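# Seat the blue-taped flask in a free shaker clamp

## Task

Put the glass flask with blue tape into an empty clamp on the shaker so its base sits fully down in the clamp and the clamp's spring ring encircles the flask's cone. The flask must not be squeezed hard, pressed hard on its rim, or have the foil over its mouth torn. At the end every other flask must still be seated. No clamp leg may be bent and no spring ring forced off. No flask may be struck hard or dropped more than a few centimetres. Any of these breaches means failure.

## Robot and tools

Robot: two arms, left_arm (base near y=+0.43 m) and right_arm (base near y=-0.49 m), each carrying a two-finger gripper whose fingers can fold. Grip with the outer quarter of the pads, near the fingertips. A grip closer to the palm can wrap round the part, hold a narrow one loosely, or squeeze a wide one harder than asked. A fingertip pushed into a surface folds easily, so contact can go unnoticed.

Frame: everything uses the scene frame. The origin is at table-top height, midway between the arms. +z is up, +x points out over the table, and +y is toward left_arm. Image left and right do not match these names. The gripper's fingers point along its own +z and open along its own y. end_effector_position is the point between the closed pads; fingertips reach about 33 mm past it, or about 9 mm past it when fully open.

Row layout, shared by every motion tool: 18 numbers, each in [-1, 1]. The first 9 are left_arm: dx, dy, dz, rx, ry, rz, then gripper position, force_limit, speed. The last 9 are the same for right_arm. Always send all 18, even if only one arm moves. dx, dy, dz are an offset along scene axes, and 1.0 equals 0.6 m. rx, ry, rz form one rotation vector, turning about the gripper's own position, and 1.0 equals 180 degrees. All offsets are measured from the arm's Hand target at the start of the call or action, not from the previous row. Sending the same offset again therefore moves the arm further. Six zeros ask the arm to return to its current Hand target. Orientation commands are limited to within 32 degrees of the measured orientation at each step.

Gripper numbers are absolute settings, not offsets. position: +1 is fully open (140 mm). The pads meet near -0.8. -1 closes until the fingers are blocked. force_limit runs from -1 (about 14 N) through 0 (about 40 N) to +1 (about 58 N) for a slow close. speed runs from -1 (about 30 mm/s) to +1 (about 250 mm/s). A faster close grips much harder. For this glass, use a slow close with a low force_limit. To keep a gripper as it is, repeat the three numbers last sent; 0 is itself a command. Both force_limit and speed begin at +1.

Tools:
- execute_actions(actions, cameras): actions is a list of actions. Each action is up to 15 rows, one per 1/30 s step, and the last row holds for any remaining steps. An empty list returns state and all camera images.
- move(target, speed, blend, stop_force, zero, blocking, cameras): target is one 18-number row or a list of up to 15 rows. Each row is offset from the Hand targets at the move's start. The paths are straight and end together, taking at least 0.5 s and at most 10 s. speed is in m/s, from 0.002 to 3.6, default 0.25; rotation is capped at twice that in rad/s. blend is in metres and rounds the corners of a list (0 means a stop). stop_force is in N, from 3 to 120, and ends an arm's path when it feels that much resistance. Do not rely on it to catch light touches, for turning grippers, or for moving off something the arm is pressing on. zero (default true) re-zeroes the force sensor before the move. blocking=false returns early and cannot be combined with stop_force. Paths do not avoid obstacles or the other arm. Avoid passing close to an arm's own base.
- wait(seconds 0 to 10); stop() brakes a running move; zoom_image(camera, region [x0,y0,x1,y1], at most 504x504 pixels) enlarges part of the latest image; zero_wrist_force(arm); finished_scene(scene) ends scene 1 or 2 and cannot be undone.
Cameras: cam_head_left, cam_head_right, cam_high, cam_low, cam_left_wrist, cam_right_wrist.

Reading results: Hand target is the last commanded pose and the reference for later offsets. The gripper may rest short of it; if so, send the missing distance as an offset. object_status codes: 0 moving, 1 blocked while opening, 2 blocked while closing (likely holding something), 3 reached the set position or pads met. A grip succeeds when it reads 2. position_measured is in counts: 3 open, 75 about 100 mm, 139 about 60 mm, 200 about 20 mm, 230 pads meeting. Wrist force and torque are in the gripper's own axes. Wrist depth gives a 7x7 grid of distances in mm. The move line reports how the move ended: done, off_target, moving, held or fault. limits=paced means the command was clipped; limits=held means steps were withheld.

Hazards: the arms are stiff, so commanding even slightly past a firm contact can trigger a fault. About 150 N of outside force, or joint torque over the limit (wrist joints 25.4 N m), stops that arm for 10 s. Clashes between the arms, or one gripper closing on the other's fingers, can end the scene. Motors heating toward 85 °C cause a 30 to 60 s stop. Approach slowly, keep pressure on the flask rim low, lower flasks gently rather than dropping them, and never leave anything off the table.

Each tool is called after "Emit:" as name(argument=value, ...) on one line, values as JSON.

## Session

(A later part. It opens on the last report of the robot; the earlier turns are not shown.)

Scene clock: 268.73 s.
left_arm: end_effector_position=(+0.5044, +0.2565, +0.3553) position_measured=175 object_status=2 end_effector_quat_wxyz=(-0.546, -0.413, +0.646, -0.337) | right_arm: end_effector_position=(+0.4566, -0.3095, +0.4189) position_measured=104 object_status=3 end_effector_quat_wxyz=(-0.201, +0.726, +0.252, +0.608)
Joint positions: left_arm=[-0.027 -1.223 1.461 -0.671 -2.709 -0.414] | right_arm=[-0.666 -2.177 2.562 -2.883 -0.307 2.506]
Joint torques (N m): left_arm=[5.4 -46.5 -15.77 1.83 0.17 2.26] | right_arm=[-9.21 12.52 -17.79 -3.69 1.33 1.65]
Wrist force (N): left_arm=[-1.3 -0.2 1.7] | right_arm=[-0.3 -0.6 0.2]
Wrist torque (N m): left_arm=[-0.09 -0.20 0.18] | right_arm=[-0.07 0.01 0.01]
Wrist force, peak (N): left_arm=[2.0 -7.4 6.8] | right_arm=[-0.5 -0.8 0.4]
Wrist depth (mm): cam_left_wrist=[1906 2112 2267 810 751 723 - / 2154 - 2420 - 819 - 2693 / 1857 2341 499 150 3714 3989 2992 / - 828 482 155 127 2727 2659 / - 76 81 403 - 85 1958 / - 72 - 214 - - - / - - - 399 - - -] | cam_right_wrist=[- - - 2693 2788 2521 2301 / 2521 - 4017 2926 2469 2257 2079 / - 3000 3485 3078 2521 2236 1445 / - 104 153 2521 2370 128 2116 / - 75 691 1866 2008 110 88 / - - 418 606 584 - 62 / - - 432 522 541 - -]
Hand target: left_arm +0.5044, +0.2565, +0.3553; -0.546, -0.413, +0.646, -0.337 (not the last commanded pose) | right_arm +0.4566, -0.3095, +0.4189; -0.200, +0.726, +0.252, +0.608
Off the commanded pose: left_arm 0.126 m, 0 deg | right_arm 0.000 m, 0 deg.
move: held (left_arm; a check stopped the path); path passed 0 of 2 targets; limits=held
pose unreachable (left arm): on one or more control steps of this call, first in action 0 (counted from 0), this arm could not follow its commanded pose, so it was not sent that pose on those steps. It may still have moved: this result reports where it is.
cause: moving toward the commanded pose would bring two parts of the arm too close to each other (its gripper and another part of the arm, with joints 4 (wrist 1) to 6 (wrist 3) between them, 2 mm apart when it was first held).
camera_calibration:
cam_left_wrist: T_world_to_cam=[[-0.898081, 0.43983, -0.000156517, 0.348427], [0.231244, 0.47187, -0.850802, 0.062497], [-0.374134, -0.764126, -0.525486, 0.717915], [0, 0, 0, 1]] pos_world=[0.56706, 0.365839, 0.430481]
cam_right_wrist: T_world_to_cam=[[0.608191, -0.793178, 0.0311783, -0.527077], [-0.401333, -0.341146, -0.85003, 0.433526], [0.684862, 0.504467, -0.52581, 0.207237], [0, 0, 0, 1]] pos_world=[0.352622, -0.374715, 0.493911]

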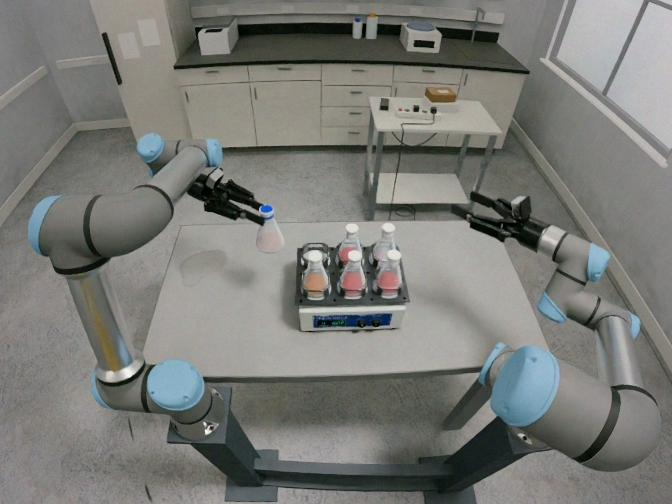

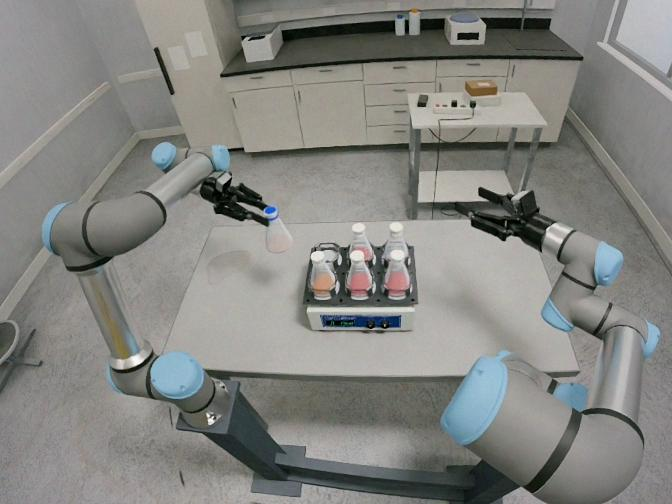

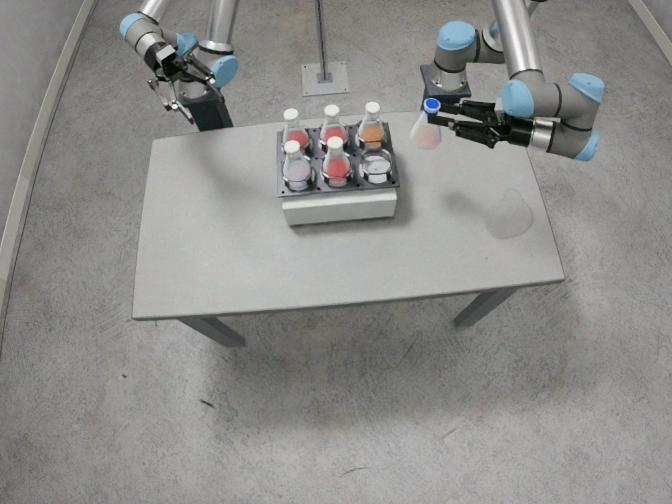

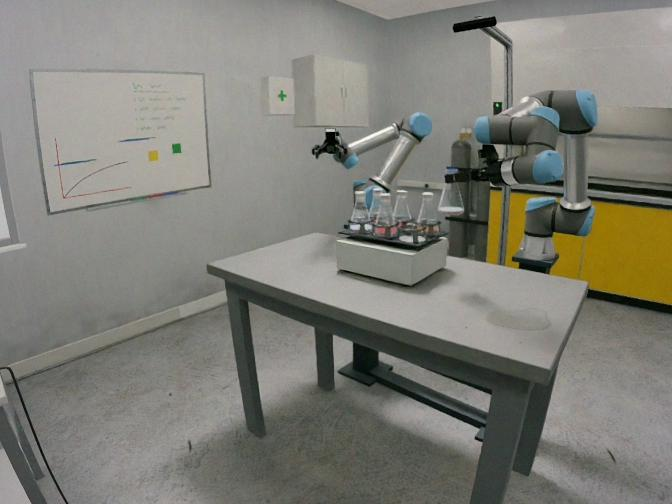

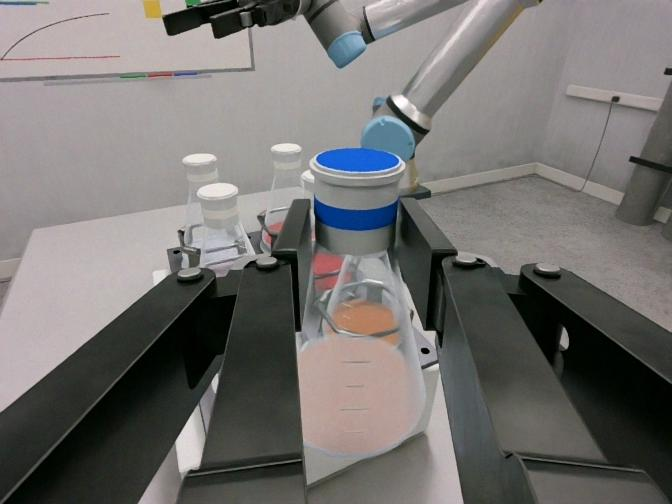

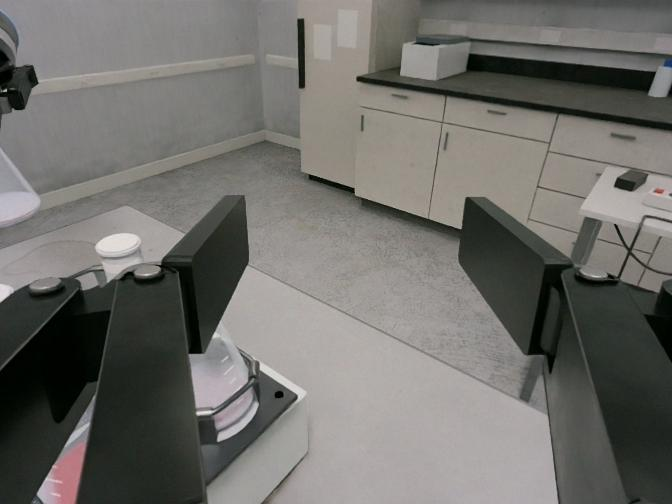

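Emit:
move(target=[[0.06,0.03,0.02,0,0,-0.15,-1,-0.2,-1,0,0,0,0,0,0,0.2,-0.5,-1],[0.06,-0.1,0.01,0,0,-0.15,-1,-0.2,-1,0,0,0,0,0,0,0.2,-0.5,-1],[0.05,-0.2205,-0.025,0,0,-0.15,-1,-0.2,-1,0,0,0,0,0,0,0.2,-0.5,-1]], speed=0.15, blend=[0.02,0.02,0], cameras=["all"])

Emit:
zoom_image(camera="cam_head_right", region=[280, 200, 400, 300])

Emit:
zoom_image(camera="cam_head_left", region=[280, 200, 400, 300])

Emit:
zoom_image(camera="cam_high", region=[320, 90, 440, 200])

Emit:
zoom_image(camera="cam_low", region=[350, 170, 460, 260])

Scene clock: 289.93 s.
left_arm: end_effector_position=(+0.5344, +0.1242, +0.3403) position_measured=175 object_status=2 end_effector_quat_wxyz=(-0.610, -0.251, +0.725, -0.200) end_effector_velocity=(+0.000, +0.002, +0.001) end_effector_angular_velocity=(-0.003, -0.002, -0.002) | right_arm: end_effector_position=(+0.4566, -0.3095, +0.4189) position_measured=104 object_status=3 end_effector_quat_wxyz=(-0.201, +0.726, +0.252, +0.608)
Joint positions: left_arm=[-0.326 -0.824 0.863 -0.36 -2.548 -0.285] | right_arm=[-0.666 -2.177 2.562 -2.883 -0.307 2.506]
Joint velocities: left_arm=[0.003 0 -0.003 0.004 0.003 0.006] | right_arm=[within noise]
Joint torques (N m): left_arm=[8.12 -52.18 -29.88 2.15 0.73 1.67] | right_arm=[-8.45 12.14 -17.23 -3.76 0.67 1.56]
Wrist force (N): left_arm=[-1.1 -0.1 1.4] | right_arm=[-0.3 -0.4 0.1]
Wrist torque (N m): left_arm=[-0.08 -0.25 0.15] | right_arm=[-0.03 0.03 0.01]
Wrist force, peak (N): left_arm=[-1.4 -1.9 3.5] | right_arm=[-0.4 -0.8 0.6]
Wrist depth (mm): cam_left_wrist=[1710 667 756 720 3989 2476 2534 / - - 2834 740 3989 2476 2221 / - - 745 149 3714 2659 2292 / - 314 252 155 128 2693 2393 / - 76 81 347 - 85 2013 / - 73 - 215 - - - / - - - 267 - - -] | cam_right_wrist=[494 629 3038 2926 2855 2604 2301 / 511 542 - 3078 2469 2257 2061 / 456 3118 3202 2962 2604 2257 1454 / 2257 104 153 2633 2469 128 2079 / - 75 668 2418 2061 110 88 / - - 419 - 601 - 62 / - - 429 - 520 - -]
Hand target: left_arm +0.5344, +0.1242, +0.3403; -0.610, -0.251, +0.725, -0.200 | right_arm +0.4566, -0.3095, +0.4189; -0.200, +0.726, +0.252, +0.608
Off the commanded pose: left_arm 0.000 m, 0 deg | right_arm 0.000 m, 0 deg.
move: done
camera_calibration:
cam_left_wrist: T_world_to_cam=[[-0.600587, 0.799559, 0.0000789214, 0.229709], [0.420133, 0.315666, -0.85079, 0.0236607], [-0.680282, -0.51094, -0.525506, 0.752359], [0, 0, 0, 1]] pos_world=[0.639836, 0.193275, 0.415481]
cam_right_wrist: T_world_to_cam=[[0.608191, -0.793178, 0.0311783, -0.527077], [-0.401333, -0.341146, -0.85003, 0.433526], [0.684862, 0.504467, -0.52581, 0.207237], [0, 0, 0, 1]] pos_world=[0.352622, -0.374715, 0.493911]

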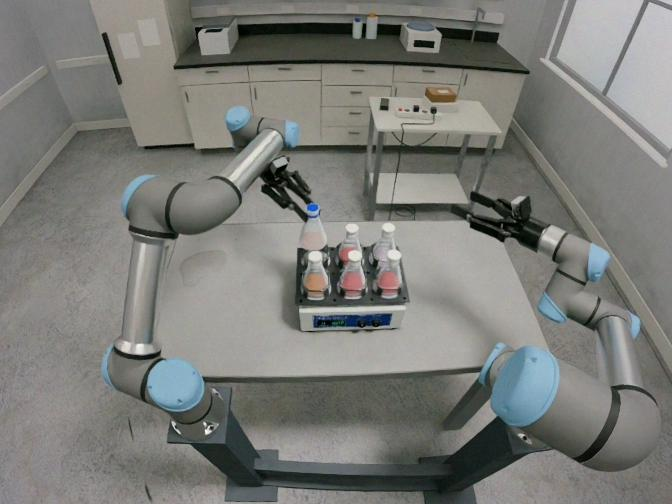

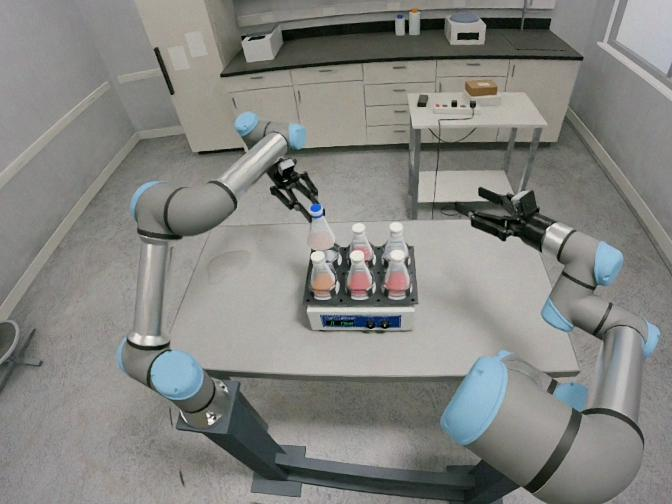

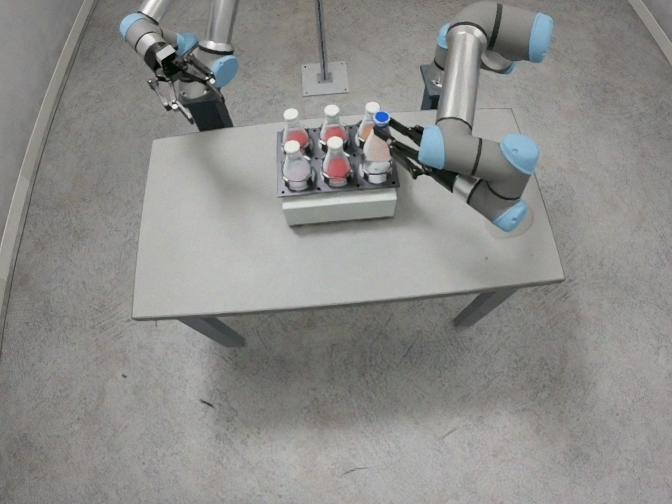

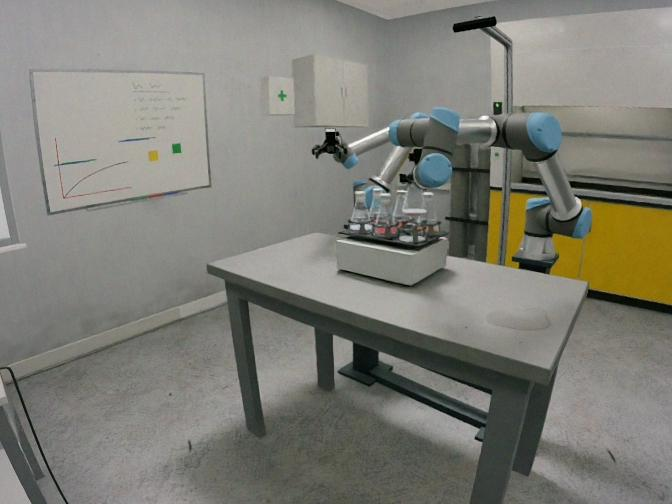

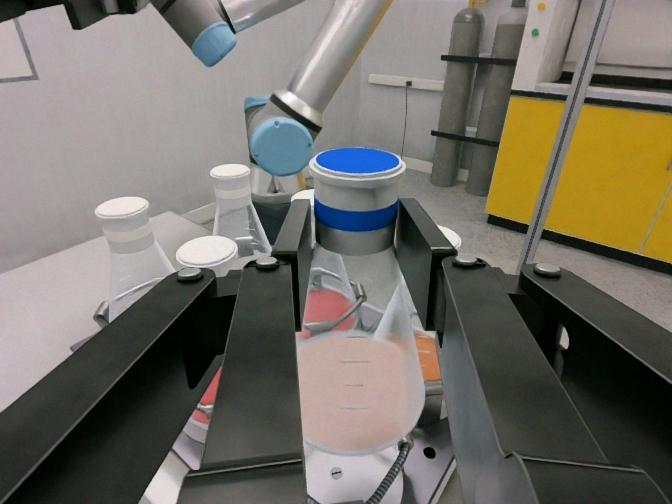

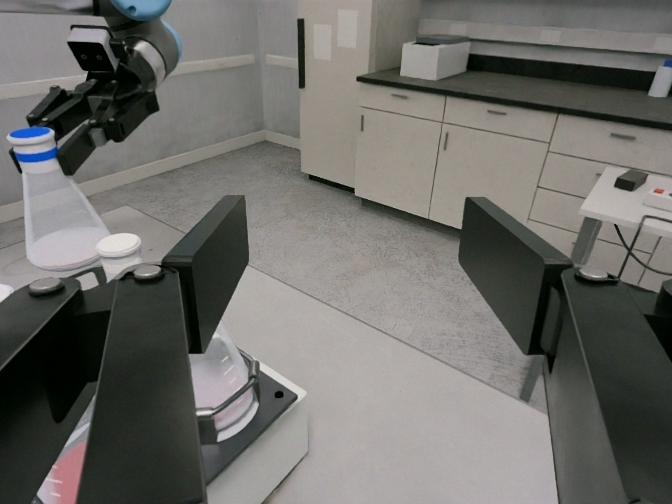

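Scaled by 4.200 from the camera's 672x504 image, which has a finer 960x720 frame.

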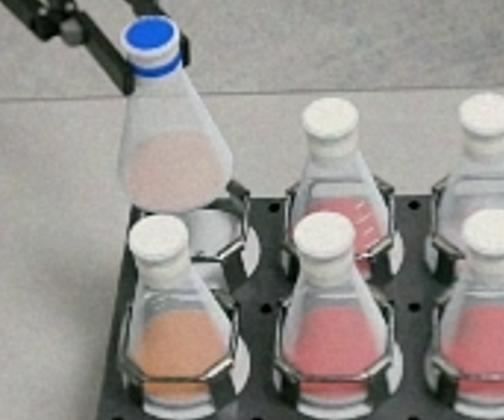

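Scaled by 4.200 from the camera's 672x504 image, which has a finer 960x720 frame.

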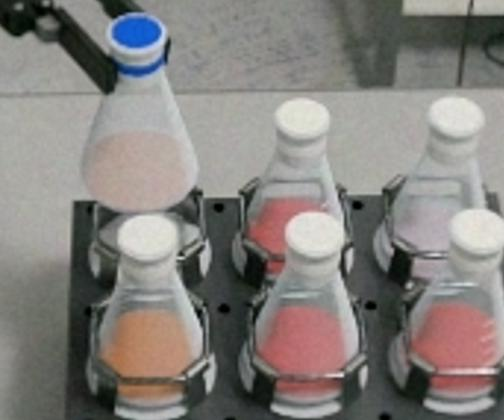

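Scaled by 4.200 from the camera's 672x504 image, which has a finer 960x720 frame.

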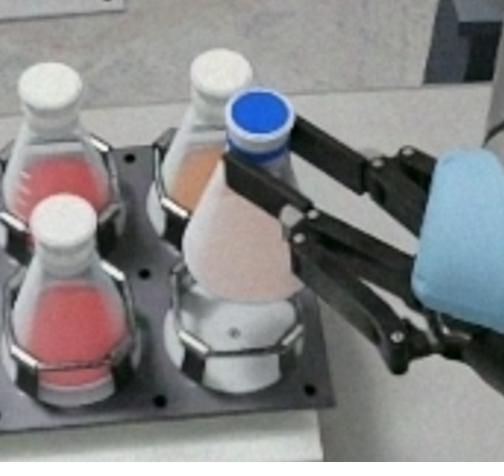

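Scaled by 4.582 from the camera's 672x504 image, which has a finer 960x720 frame.

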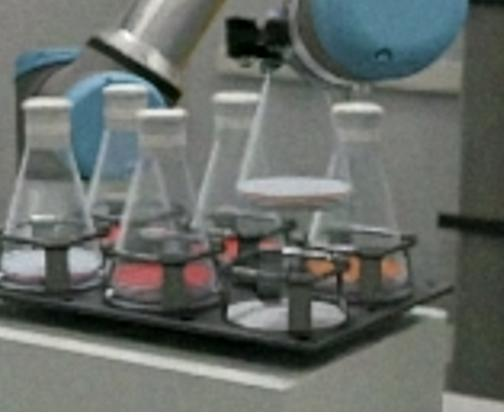

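Emit:
move(target=[[0.002,-0.012,0,0,0,0,-1,-0.2,-1,0,0,0,0,0,0,0.2,-0.5,-1],[0.002,-0.012,-0.08,0,0,0,-1,-0.2,-1,0,0,0,0,0,0,0.2,-0.5,-1]], speed=0.025, stop_force=10, cameras=["all"])

Emit:
zoom_image(camera="cam_head_right", region=[280, 200, 400, 300])

Emit:
zoom_image(camera="cam_high", region=[320, 90, 440, 200])

Emit:
zoom_image(camera="cam_low", region=[350, 170, 460, 260])

Scene clock: 305.20 s.
left_arm: end_effector_position=(+0.5356, +0.1170, +0.2923) position_measured=175 object_status=2 end_effector_quat_wxyz=(-0.610, -0.251, +0.725, -0.200) | right_arm: end_effector_position=(+0.4566, -0.3095, +0.4189) position_measured=104 object_status=3 end_effector_quat_wxyz=(-0.200, +0.726, +0.252, +0.608)
Joint positions: left_arm=[-0.334 -0.804 0.952 -0.472 -2.556 -0.29] | right_arm=[-0.666 -2.177 2.562 -2.883 -0.307 2.506]
Joint torques (N m): left_arm=[3.07 -60.93 -30.09 1.93 -2.18 -1.96] | right_arm=[-6.37 12.35 -17.59 -3.66 0.2 1.49]
Wrist force (N): left_arm=[2.3 0.2 -0.1] | right_arm=[-0.3 -0.4 0.3]
Wrist torque (N m): left_arm=[-0.11 -0.22 0.23] | right_arm=[-0.03 0.03 0.01]
Wrist force, peak (N): left_arm=[5.3 0.2 -1.4] | right_arm=[-0.5 -0.7 0.6]
Wrist depth (mm): cam_left_wrist=[2091 2316 2476 680 3590 2627 2476 / - 2992 728 738 3779 2448 2133 / 1923 278 450 150 244 2627 2367 / 723 377 231 155 128 2505 2367 / - 76 81 301 - 85 1976 / - 72 - 215 - - - / - - - 197 - - -] | cam_right_wrist=[487 516 - 2756 2756 2394 2079 / 2788 584 - 2821 2495 2194 2043 / 470 3078 3646 3118 2663 2257 1454 / 944 104 153 2604 2394 128 2061 / - 75 683 729 2061 110 88 / - - 422 629 617 - 62 / - - 427 503 523 - -]
Hand target: left_arm +0.5356, +0.1170, +0.2923; -0.610, -0.251, +0.725, -0.200 | right_arm +0.4566, -0.3095, +0.4189; -0.200, +0.726, +0.252, +0.608
Off the commanded pose: left_arm 0.000 m, 0 deg | right_arm 0.000 m, 0 deg.
move: done
camera_calibration:
cam_left_wrist: T_world_to_cam=[[-0.600551, 0.799587, -0.000150457, 0.236246], [0.420244, 0.315475, -0.850806, -0.0154381], [-0.680246, -0.511015, -0.52548, 0.724253], [0, 0, 0, 1]] pos_world=[0.641036, 0.186075, 0.367481]
cam_right_wrist: T_world_to_cam=[[0.608191, -0.793178, 0.0311783, -0.527077], [-0.401333, -0.341146, -0.85003, 0.433526], [0.684862, 0.504467, -0.52581, 0.207237], [0, 0, 0, 1]] pos_world=[0.352622, -0.374715, 0.493911]

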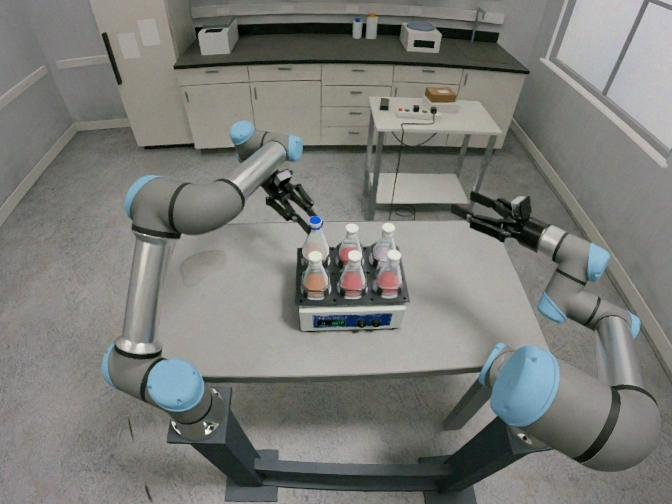

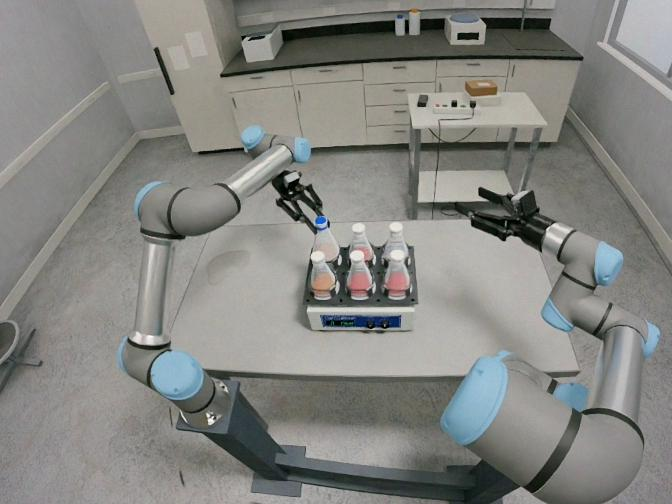

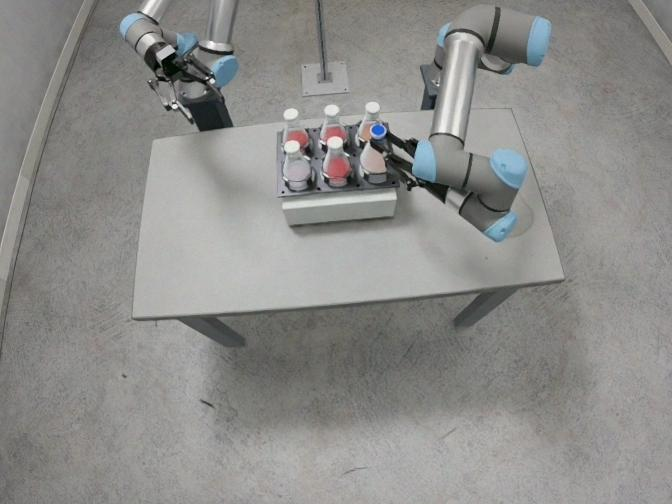

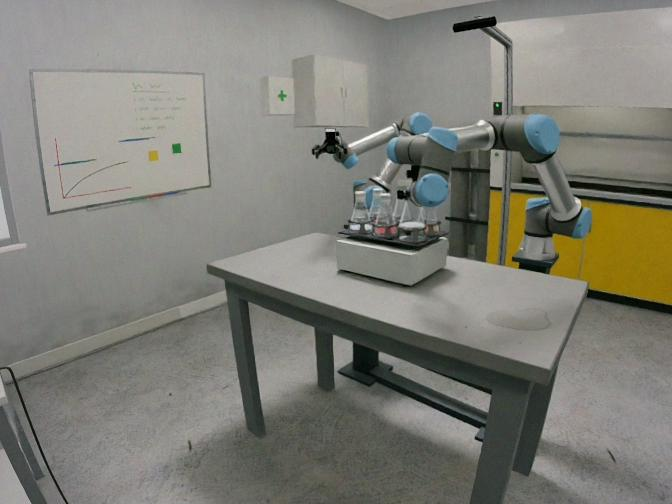

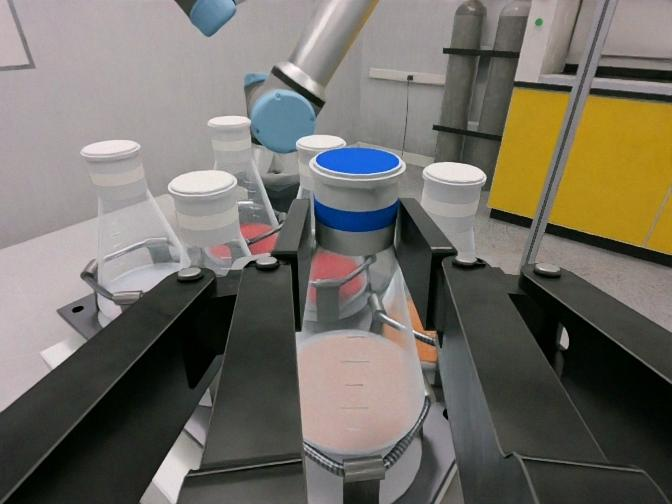

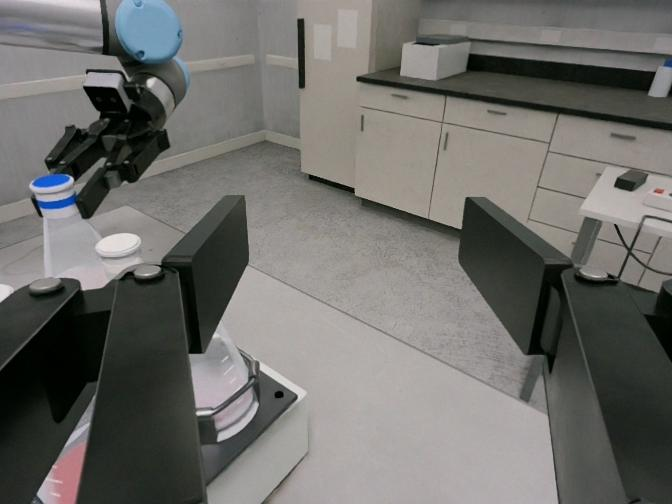

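Scaled by 4.200 from the camera's 672x504 image, which has a finer 960x720 frame.

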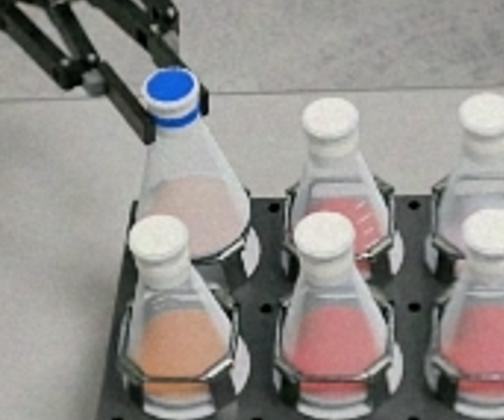

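Scaled by 4.200 from the camera's 672x504 image, which has a finer 960x720 frame.

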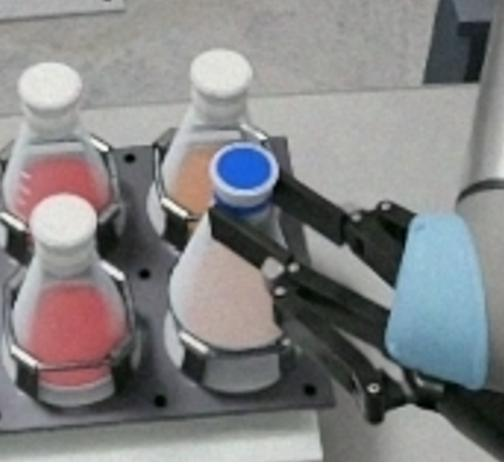

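Scaled by 4.582 from the camera's 672x504 image, which has a finer 960x720 frame.

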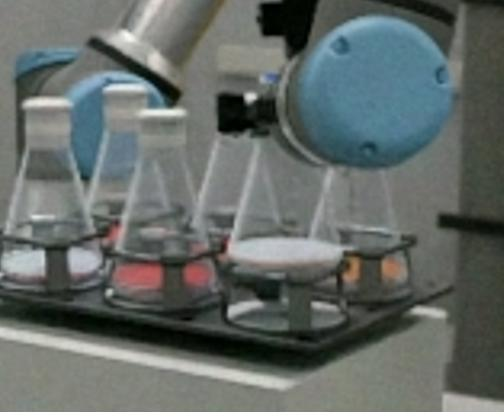

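Emit:
move(target=[0,0,-0.09,0,0,0,-1,-0.2,-1,0,0,0,0,0,0,0.2,-0.5,-1], speed=0.015, stop_force=25, cameras=["cam_head_right","cam_high","cam_left_wrist","cam_low"])

Emit:
zoom_image(camera="cam_head_right", region=[280, 200, 400, 300])

Emit:
zoom_image(camera="cam_high", region=[320, 90, 440, 200])

Emit:
zoom_image(camera="cam_low", region=[350, 170, 460, 260])

Scene clock: 310.23 s.
left_arm: end_effector_position=(+0.5356, +0.1170, +0.2882) position_measured=175 object_status=2 end_effector_quat_wxyz=(-0.610, -0.251, +0.725, -0.200) | right_arm: end_effector_position=(+0.4566, -0.3095, +0.4189) position_measured=104 object_status=3 end_effector_quat_wxyz=(-0.200, +0.726, +0.252, +0.608)
Joint positions: left_arm=[-0.334 -0.802 0.96 -0.482 -2.556 -0.29] | right_arm=[-0.666 -2.177 2.562 -2.883 -0.307 2.506]
Joint torques (N m): left_arm=[-4.54 -58.69 -27.73 0.21 0.08 -0.98] | right_arm=[-6 12.36 -17.5 -3.72 0.24 1.52]
Wrist force (N): left_arm=[13.1 0.8 0.8] | right_arm=[-0.6 -0.5 0.2]
Wrist torque (N m): left_arm=[-0.15 -0.30 0.19] | right_arm=[-0.06 0.07 0.00]
Wrist force, peak (N): left_arm=[30.7 1.6 -0.7] | right_arm=[-0.3 -0.8 0.4]
Wrist depth (mm): cam_left_wrist=[1906 - - 702 3989 2798 2564 / - - 716 3779 3847 2505 2221 / - 286 355 149 240 2534 2267 / 669 433 228 156 127 2595 2292 / - 77 81 314 - 85 1976 / - 73 - 215 - - - / - - - 195 - - -] | cam_right_wrist=[480 511 4309 2821 2788 2576 2301 / 2756 611 - 2926 2495 2301 2079 / 457 2890 3291 3078 2576 2346 1428 / 2443 104 152 2663 2418 128 2061 / - 75 669 790 2043 110 88 / - - 419 605 - - 62 / - - 440 535 489 - -]
Hand target: left_arm +0.5356, +0.1170, +0.2882; -0.610, -0.251, +0.725, -0.200 (not the last commanded pose) | right_arm +0.4566, -0.3095, +0.4189; -0.200, +0.726, +0.252, +0.608
Off the commanded pose: left_arm 0.050 m, 0 deg | right_arm 0.000 m, 0 deg.
move: contact (left_arm)
camera_calibration:
cam_left_wrist: T_world_to_cam=[[-0.600647, 0.799515, -0.000222809, 0.236427], [0.42025, 0.315482, -0.8508, -0.018902], [-0.680157, -0.511124, -0.525489, 0.722015], [0, 0, 0, 1]] pos_world=[0.641036, 0.185976, 0.363381]
Images, in order (width x height): cam_head_right 672x504, cam_high 672x504, cam_low 672x504, cam_left_wrist 672x504.

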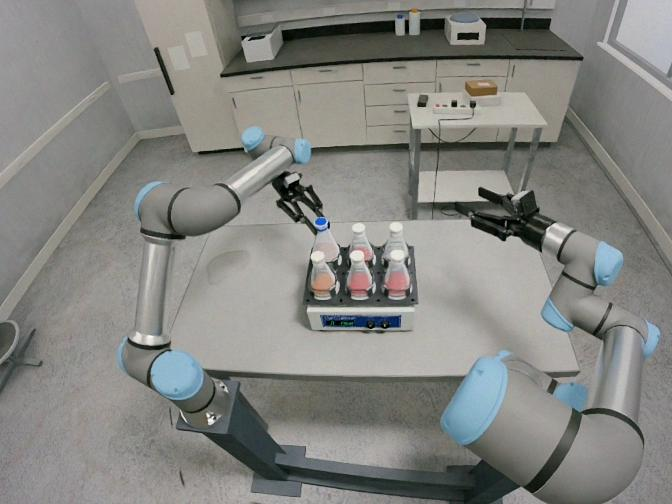

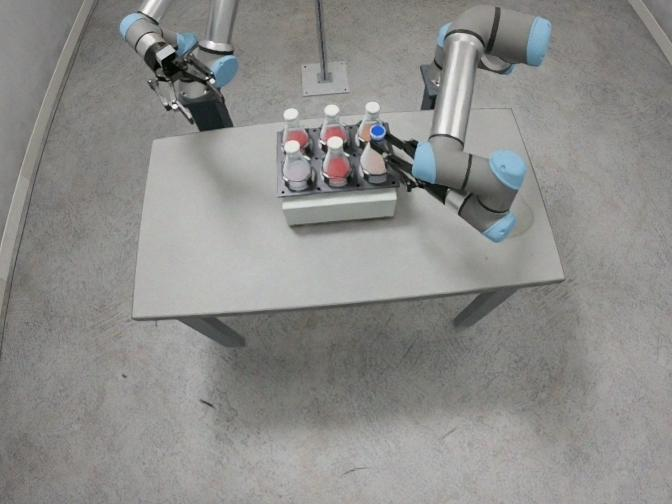

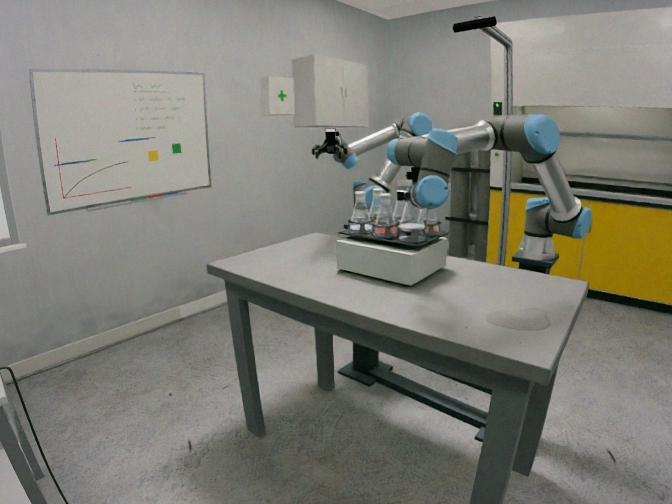

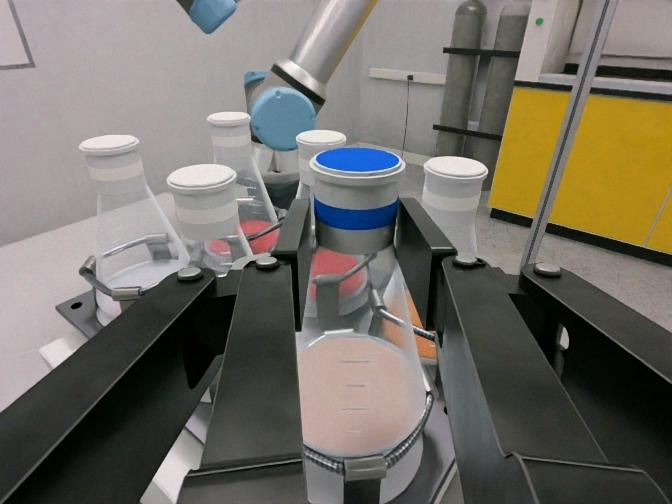

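Scaled by 4.200 from the camera's 672x504 image, which has a finer 960x720 frame.

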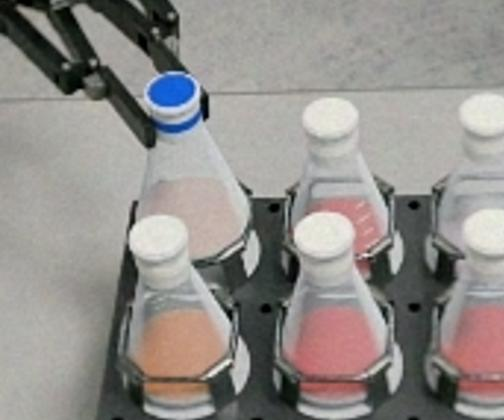

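Scaled by 4.200 from the camera's 672x504 image, which has a finer 960x720 frame.

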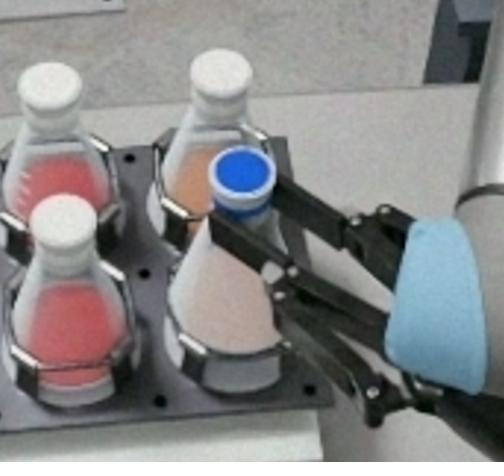

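Scaled by 4.582 from the camera's 672x504 image, which has a finer 960x720 frame.

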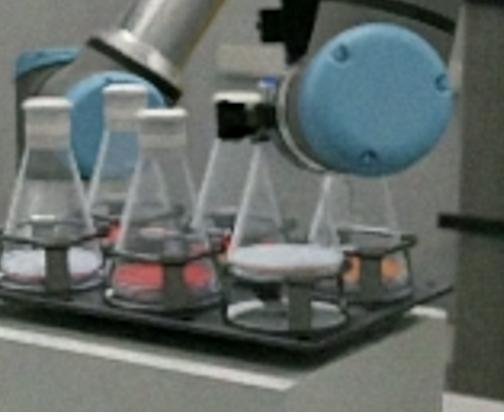

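Emit:
move(target=[[0,0,0.013,0,0,0,-1,-0.2,-1,0,0,0,0,0,0,0.2,-0.5,-1],[-0.0045,-0.001,0.013,0,0,0,-1,-0.2,-1,0,0,0,0,0,0,0.2,-0.5,-1]], speed=0.04)

Emit:
move(target=[0,0,-0.09,0,0,0,-1,-0.2,-1,0,0,0,0,0,0,0.2,-0.5,-1], speed=0.015, stop_force=45, cameras=["cam_left_wrist","cam_high"])

Scene clock: 318.40 s.
left_arm: end_effector_position=(+0.5328, +0.1163, +0.2960) position_measured=175 object_status=2 end_effector_quat_wxyz=(-0.610, -0.251, +0.725, -0.200) | right_arm: end_effector_position=(+0.4566, -0.3095, +0.4189) position_measured=104 object_status=3 end_effector_quat_wxyz=(-0.200, +0.726, +0.252, +0.608)
Joint positions: left_arm=[-0.337 -0.814 0.959 -0.471 -2.558 -0.291] | right_arm=[-0.666 -2.177 2.562 -2.883 -0.307 2.506]
Joint torques (N m): left_arm=[4.85 -45.55 -30.11 2.23 -0.48 -1.84] | right_arm=[-5.12 12.41 -17.22 -3.56 0.23 1.47]
Wrist force (N): left_arm=[-0.9 -0.4 1.4] | right_arm=[-0.3 -0.6 0.4]
Wrist torque (N m): left_arm=[-0.13 -0.20 0.27] | right_arm=[-0.07 0.03 0.01]
Wrist force, peak (N): left_arm=[13.5 0.7 0.7] | right_arm=[-0.5 -0.8 0.3]
Wrist depth (mm): cam_left_wrist=[2198 - 2534 702 3168 2534 2659 / - 2393 718 728 3714 2420 2198 / - 285 361 150 242 2693 2316 / 725 677 229 155 128 2420 2420 / - 77 81 310 - 85 1923 / - 72 - 214 - - - / - - - 193 - - -] | cam_right_wrist=[489 510 - 2693 2788 3485 2135 / 3000 572 3291 3038 2495 2257 2043 / 465 3078 3537 3160 2663 2323 1386 / 2521 101 153 2693 2495 128 2079 / - 75 133 780 2008 110 88 / - - 419 - 620 - 62 / - - 427 468 - - -]
Hand target: left_arm +0.5329, +0.1164, +0.2960; -0.610, -0.251, +0.725, -0.200 | right_arm +0.4566, -0.3095, +0.4189; -0.200, +0.726, +0.252, +0.608
Off the commanded pose: left_arm 0.000 m, 0 deg | right_arm 0.000 m, 0 deg.
move: done

Scene clock: 320.23 s.
left_arm: end_effector_position=(+0.5329, +0.1164, +0.2859) position_measured=175 object_status=2 end_effector_quat_wxyz=(-0.610, -0.251, +0.725, -0.200) | right_arm: end_effector_position=(+0.4566, -0.3095, +0.4189) position_measured=104 object_status=3 end_effector_quat_wxyz=(-0.200, +0.726, +0.252, +0.608)
Joint positions: left_arm=[-0.337 -0.809 0.977 -0.494 -2.558 -0.291] | right_arm=[-0.666 -2.177 2.562 -2.883 -0.307 2.506]
Joint torques (N m): left_arm=[1.17 -59.3 -27.66 1.29 -1.19 0.42] | right_arm=[-4.89 12.09 -18.14 -3.61 0.28 1.52]
Wrist force (N): left_arm=[10.0 -1.5 1.0] | right_arm=[-0.2 -0.6 0.2]
Wrist torque (N m): left_arm=[-0.03 -0.36 0.45] | right_arm=[-0.08 0.00 0.01]
Wrist force, peak (N): left_arm=[43.9 -5.7 -0.2] | right_arm=[-0.3 -0.7 0.4]
Wrist depth (mm): cam_left_wrist=[2032 1841 - 706 2693 2534 2564 / - 2534 704 688 3779 2476 2176 / 1906 276 359 149 235 2595 2316 / 690 392 225 156 128 2595 2316 / - 76 81 295 - 85 1923 / - 72 - 216 - - - / - - - 191 - - -] | cam_right_wrist=[483 514 2890 2890 2890 3291 2370 / 2926 591 - 2926 2469 2236 2079 / 480 2890 3591 3202 2576 2370 1394 / - 104 153 2576 2469 128 2025 / - 75 427 2257 2061 110 88 / - - 419 578 624 - 62 / - - 437 501 507 - -]
Hand target: left_arm +0.5329, +0.1164, +0.2859; -0.610, -0.251, +0.725, -0.200 (not the last commanded pose) | right_arm +0.4566, -0.3095, +0.4189; -0.200, +0.726, +0.252, +0.608
Off the commanded pose: left_arm 0.044 m, 0 deg | right_arm 0.000 m, 0 deg.
move: contact (left_arm)
camera_calibration:
cam_left_wrist: T_world_to_cam=[[-0.600743, 0.799443, -0.000295164, 0.235384], [0.420256, 0.315488, -0.850795, -0.0195419], [-0.680069, -0.511233, -0.525498, 0.71863], [0, 0, 0, 1]] pos_world=[0.638336, 0.185376, 0.361081]
Images, in order (width x height): cam_high 672x504, cam_left_wrist 672x504.

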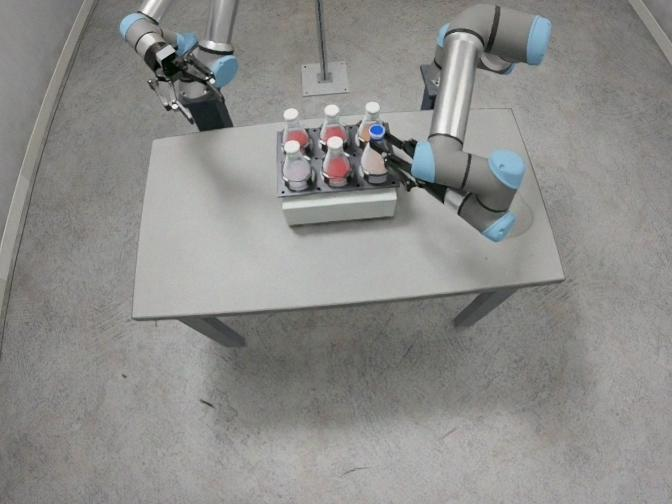

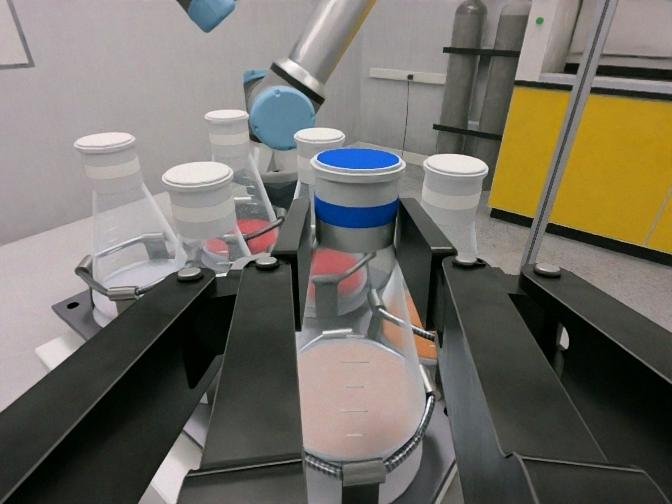

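Emit:
move(target=[[0,0,0.013,0,0,0,-1,-0.2,-1,0,0,0,0,0,0,0.2,-0.5,-1],[-0.005,-0.0015,0.013,0,0,0,-1,-0.2,-1,0,0,0,0,0,0,0.2,-0.5,-1]], speed=0.04)

Emit:
move(target=[0,0,-0.09,0,0,0,-1,-0.2,-1,0,0,0,0,0,0,0.2,-0.5,-1], speed=0.012, stop_force=60, cameras=["cam_left_wrist","cam_head_right","cam_high"])

Emit:
zoom_image(camera="cam_high", region=[320, 90, 440, 200])

Emit:
zoom_image(camera="cam_head_right", region=[280, 200, 400, 300])

Scene clock: 325.43 s.
left_arm: end_effector_position=(+0.5299, +0.1154, +0.2937) position_measured=175 object_status=2 end_effector_quat_wxyz=(-0.610, -0.251, +0.725, -0.201) | right_arm: end_effector_position=(+0.4566, -0.3095, +0.4189) position_measured=104 object_status=3 end_effector_quat_wxyz=(-0.200, +0.726, +0.252, +0.608)
Joint positions: left_arm=[-0.339 -0.821 0.978 -0.484 -2.561 -0.292] | right_arm=[-0.666 -2.177 2.562 -2.883 -0.307 2.506]
Joint torques (N m): left_arm=[5.48 -48 -28.49 2.24 0.18 -1.56] | right_arm=[-4.35 12.15 -17.68 -3.63 0.19 1.45]
Wrist force (N): left_arm=[-0.4 -0.9 1.1] | right_arm=[-0.2 -0.5 0.3]
Wrist torque (N m): left_arm=[-0.06 -0.21 0.32] | right_arm=[-0.05 0.01 0.01]
Wrist force, peak (N): left_arm=[10.1 -1.3 1.1] | right_arm=[-0.5 -0.8 0.4]
Wrist depth (mm): cam_left_wrist=[- - - 688 2834 2534 2420 / - - 718 738 3419 2420 2133 / - 282 357 149 238 2693 2267 / - 686 225 157 128 2627 2420 / - 76 81 324 - 85 1958 / - 73 - 215 - - - / - - - 190 - - -] | cam_right_wrist=[484 506 - 2756 2693 2756 2469 / - 572 4647 3038 2443 2194 2043 / 465 2962 3246 3385 2548 2323 1463 / 2663 104 153 2693 2521 128 2135 / - 75 119 1927 2061 109 88 / - - 419 612 - - 62 / - - 419 519 - - -]
Hand target: left_arm +0.5299, +0.1155, +0.2937; -0.610, -0.251, +0.725, -0.200 | right_arm +0.4566, -0.3095, +0.4189; -0.200, +0.726, +0.252, +0.608
Off the commanded pose: left_arm 0.000 m, 0 deg | right_arm 0.000 m, 0 deg.
move: done

Scene clock: 329.13 s.
left_arm: end_effector_position=(+0.5299, +0.1155, +0.2595) position_measured=175 object_status=2 end_effector_quat_wxyz=(-0.610, -0.251, +0.725, -0.201) | right_arm: end_effector_position=(+0.4566, -0.3095, +0.4189) position_measured=104 object_status=3 end_effector_quat_wxyz=(-0.200, +0.726, +0.252, +0.608)
Joint positions: left_arm=[-0.339 -0.802 1.035 -0.559 -2.561 -0.292] | right_arm=[-0.666 -2.177 2.562 -2.883 -0.307 2.506]
Joint torques (N m): left_arm=[-6.35 -25.55 -13.75 -3.48 7.68 0.09] | right_arm=[-3.38 11.98 -18.14 -3.61 0.25 1.45]
Wrist force (N): left_arm=[55.4 -4.2 -18.8] | right_arm=[-0.3 -0.4 0.4]
Wrist torque (N m): left_arm=[0.04 0.49 0.57] | right_arm=[-0.04 0.02 0.01]
Wrist force, peak (N): left_arm=[68.6 -3.8 -24.4] | right_arm=[-0.6 -0.8 0.4]
Wrist depth (mm): cam_left_wrist=[- 2798 2420 680 2951 2727 2420 / - 2176 675 279 3366 2476 2133 / - 265 416 149 227 2534 2341 / 337 355 364 156 128 2448 2316 / - 77 81 246 - 85 85 / - 72 - 214 - - - / - - - 183 - - -] | cam_right_wrist=[489 527 - 2788 2821 3338 2008 / - 606 - 2926 2548 2257 1975 / 527 572 3338 2962 2693 2301 1472 / 852 104 153 2693 2443 127 2061 / - 75 705 2154 1991 110 88 / - - 422 - 592 - 62 / - - 419 509 515 - -]
Hand target: left_arm +0.5299, +0.1155, +0.2595; -0.610, -0.251, +0.725, -0.201 (not the last commanded pose) | right_arm +0.4566, -0.3095, +0.4189; -0.200, +0.726, +0.252, +0.608
Off the commanded pose: left_arm 0.020 m, 0 deg | right_arm 0.000 m, 0 deg.
move: contact (left_arm)
camera_calibration:
cam_left_wrist: T_world_to_cam=[[-0.600838, 0.79937, -0.000367522, 0.234312], [0.420262, 0.315494, -0.85079, -0.0404966], [-0.67998, -0.511342, -0.525506, 0.702274], [0, 0, 0, 1]] pos_world=[0.635335, 0.184576, 0.334682]
Images, in order (width x height): cam_head_right 672x504, cam_high 672x504, cam_left_wrist 672x504.

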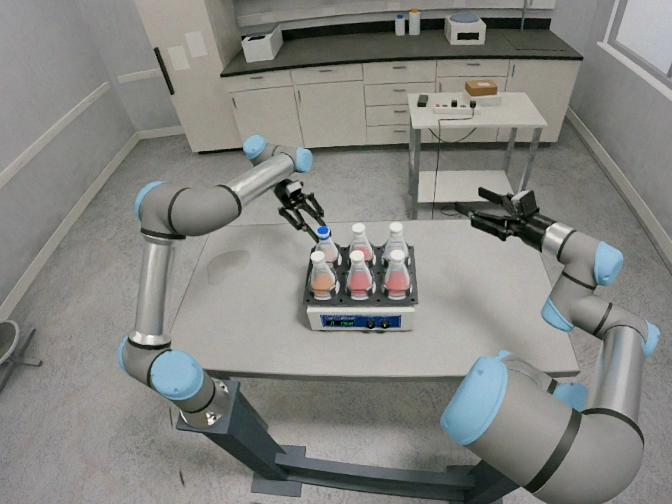

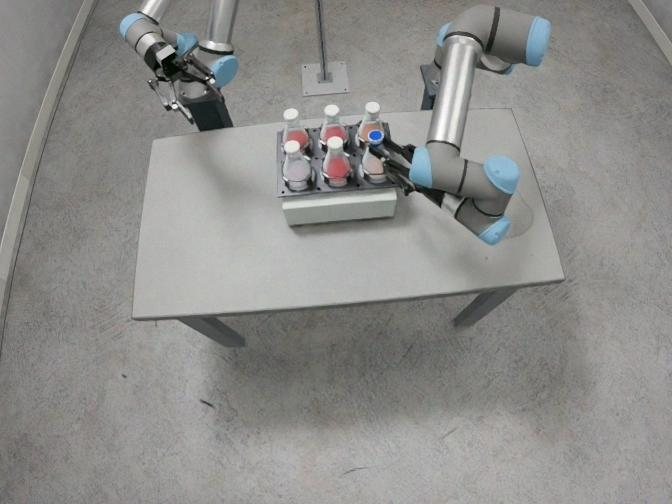

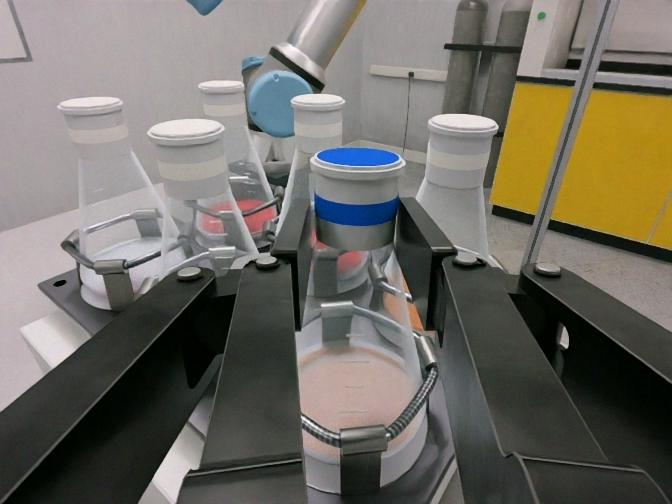

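Scaled by 4.200 from the camera's 672x504 image, which has a finer 960x720 frame.

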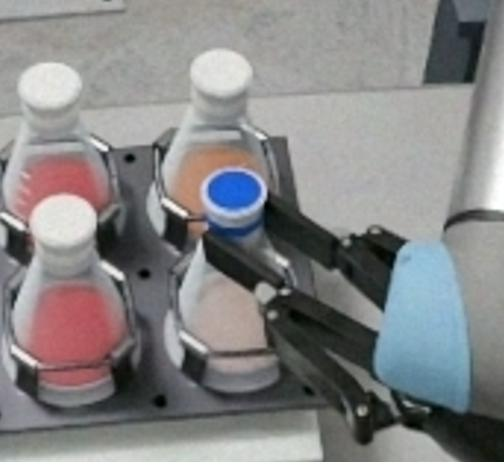

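Scaled by 4.200 from the camera's 672x504 image, which has a finer 960x720 frame.

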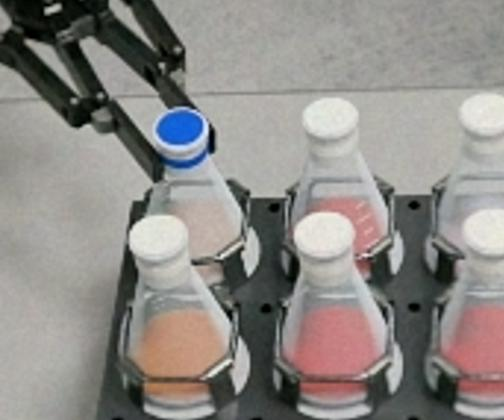

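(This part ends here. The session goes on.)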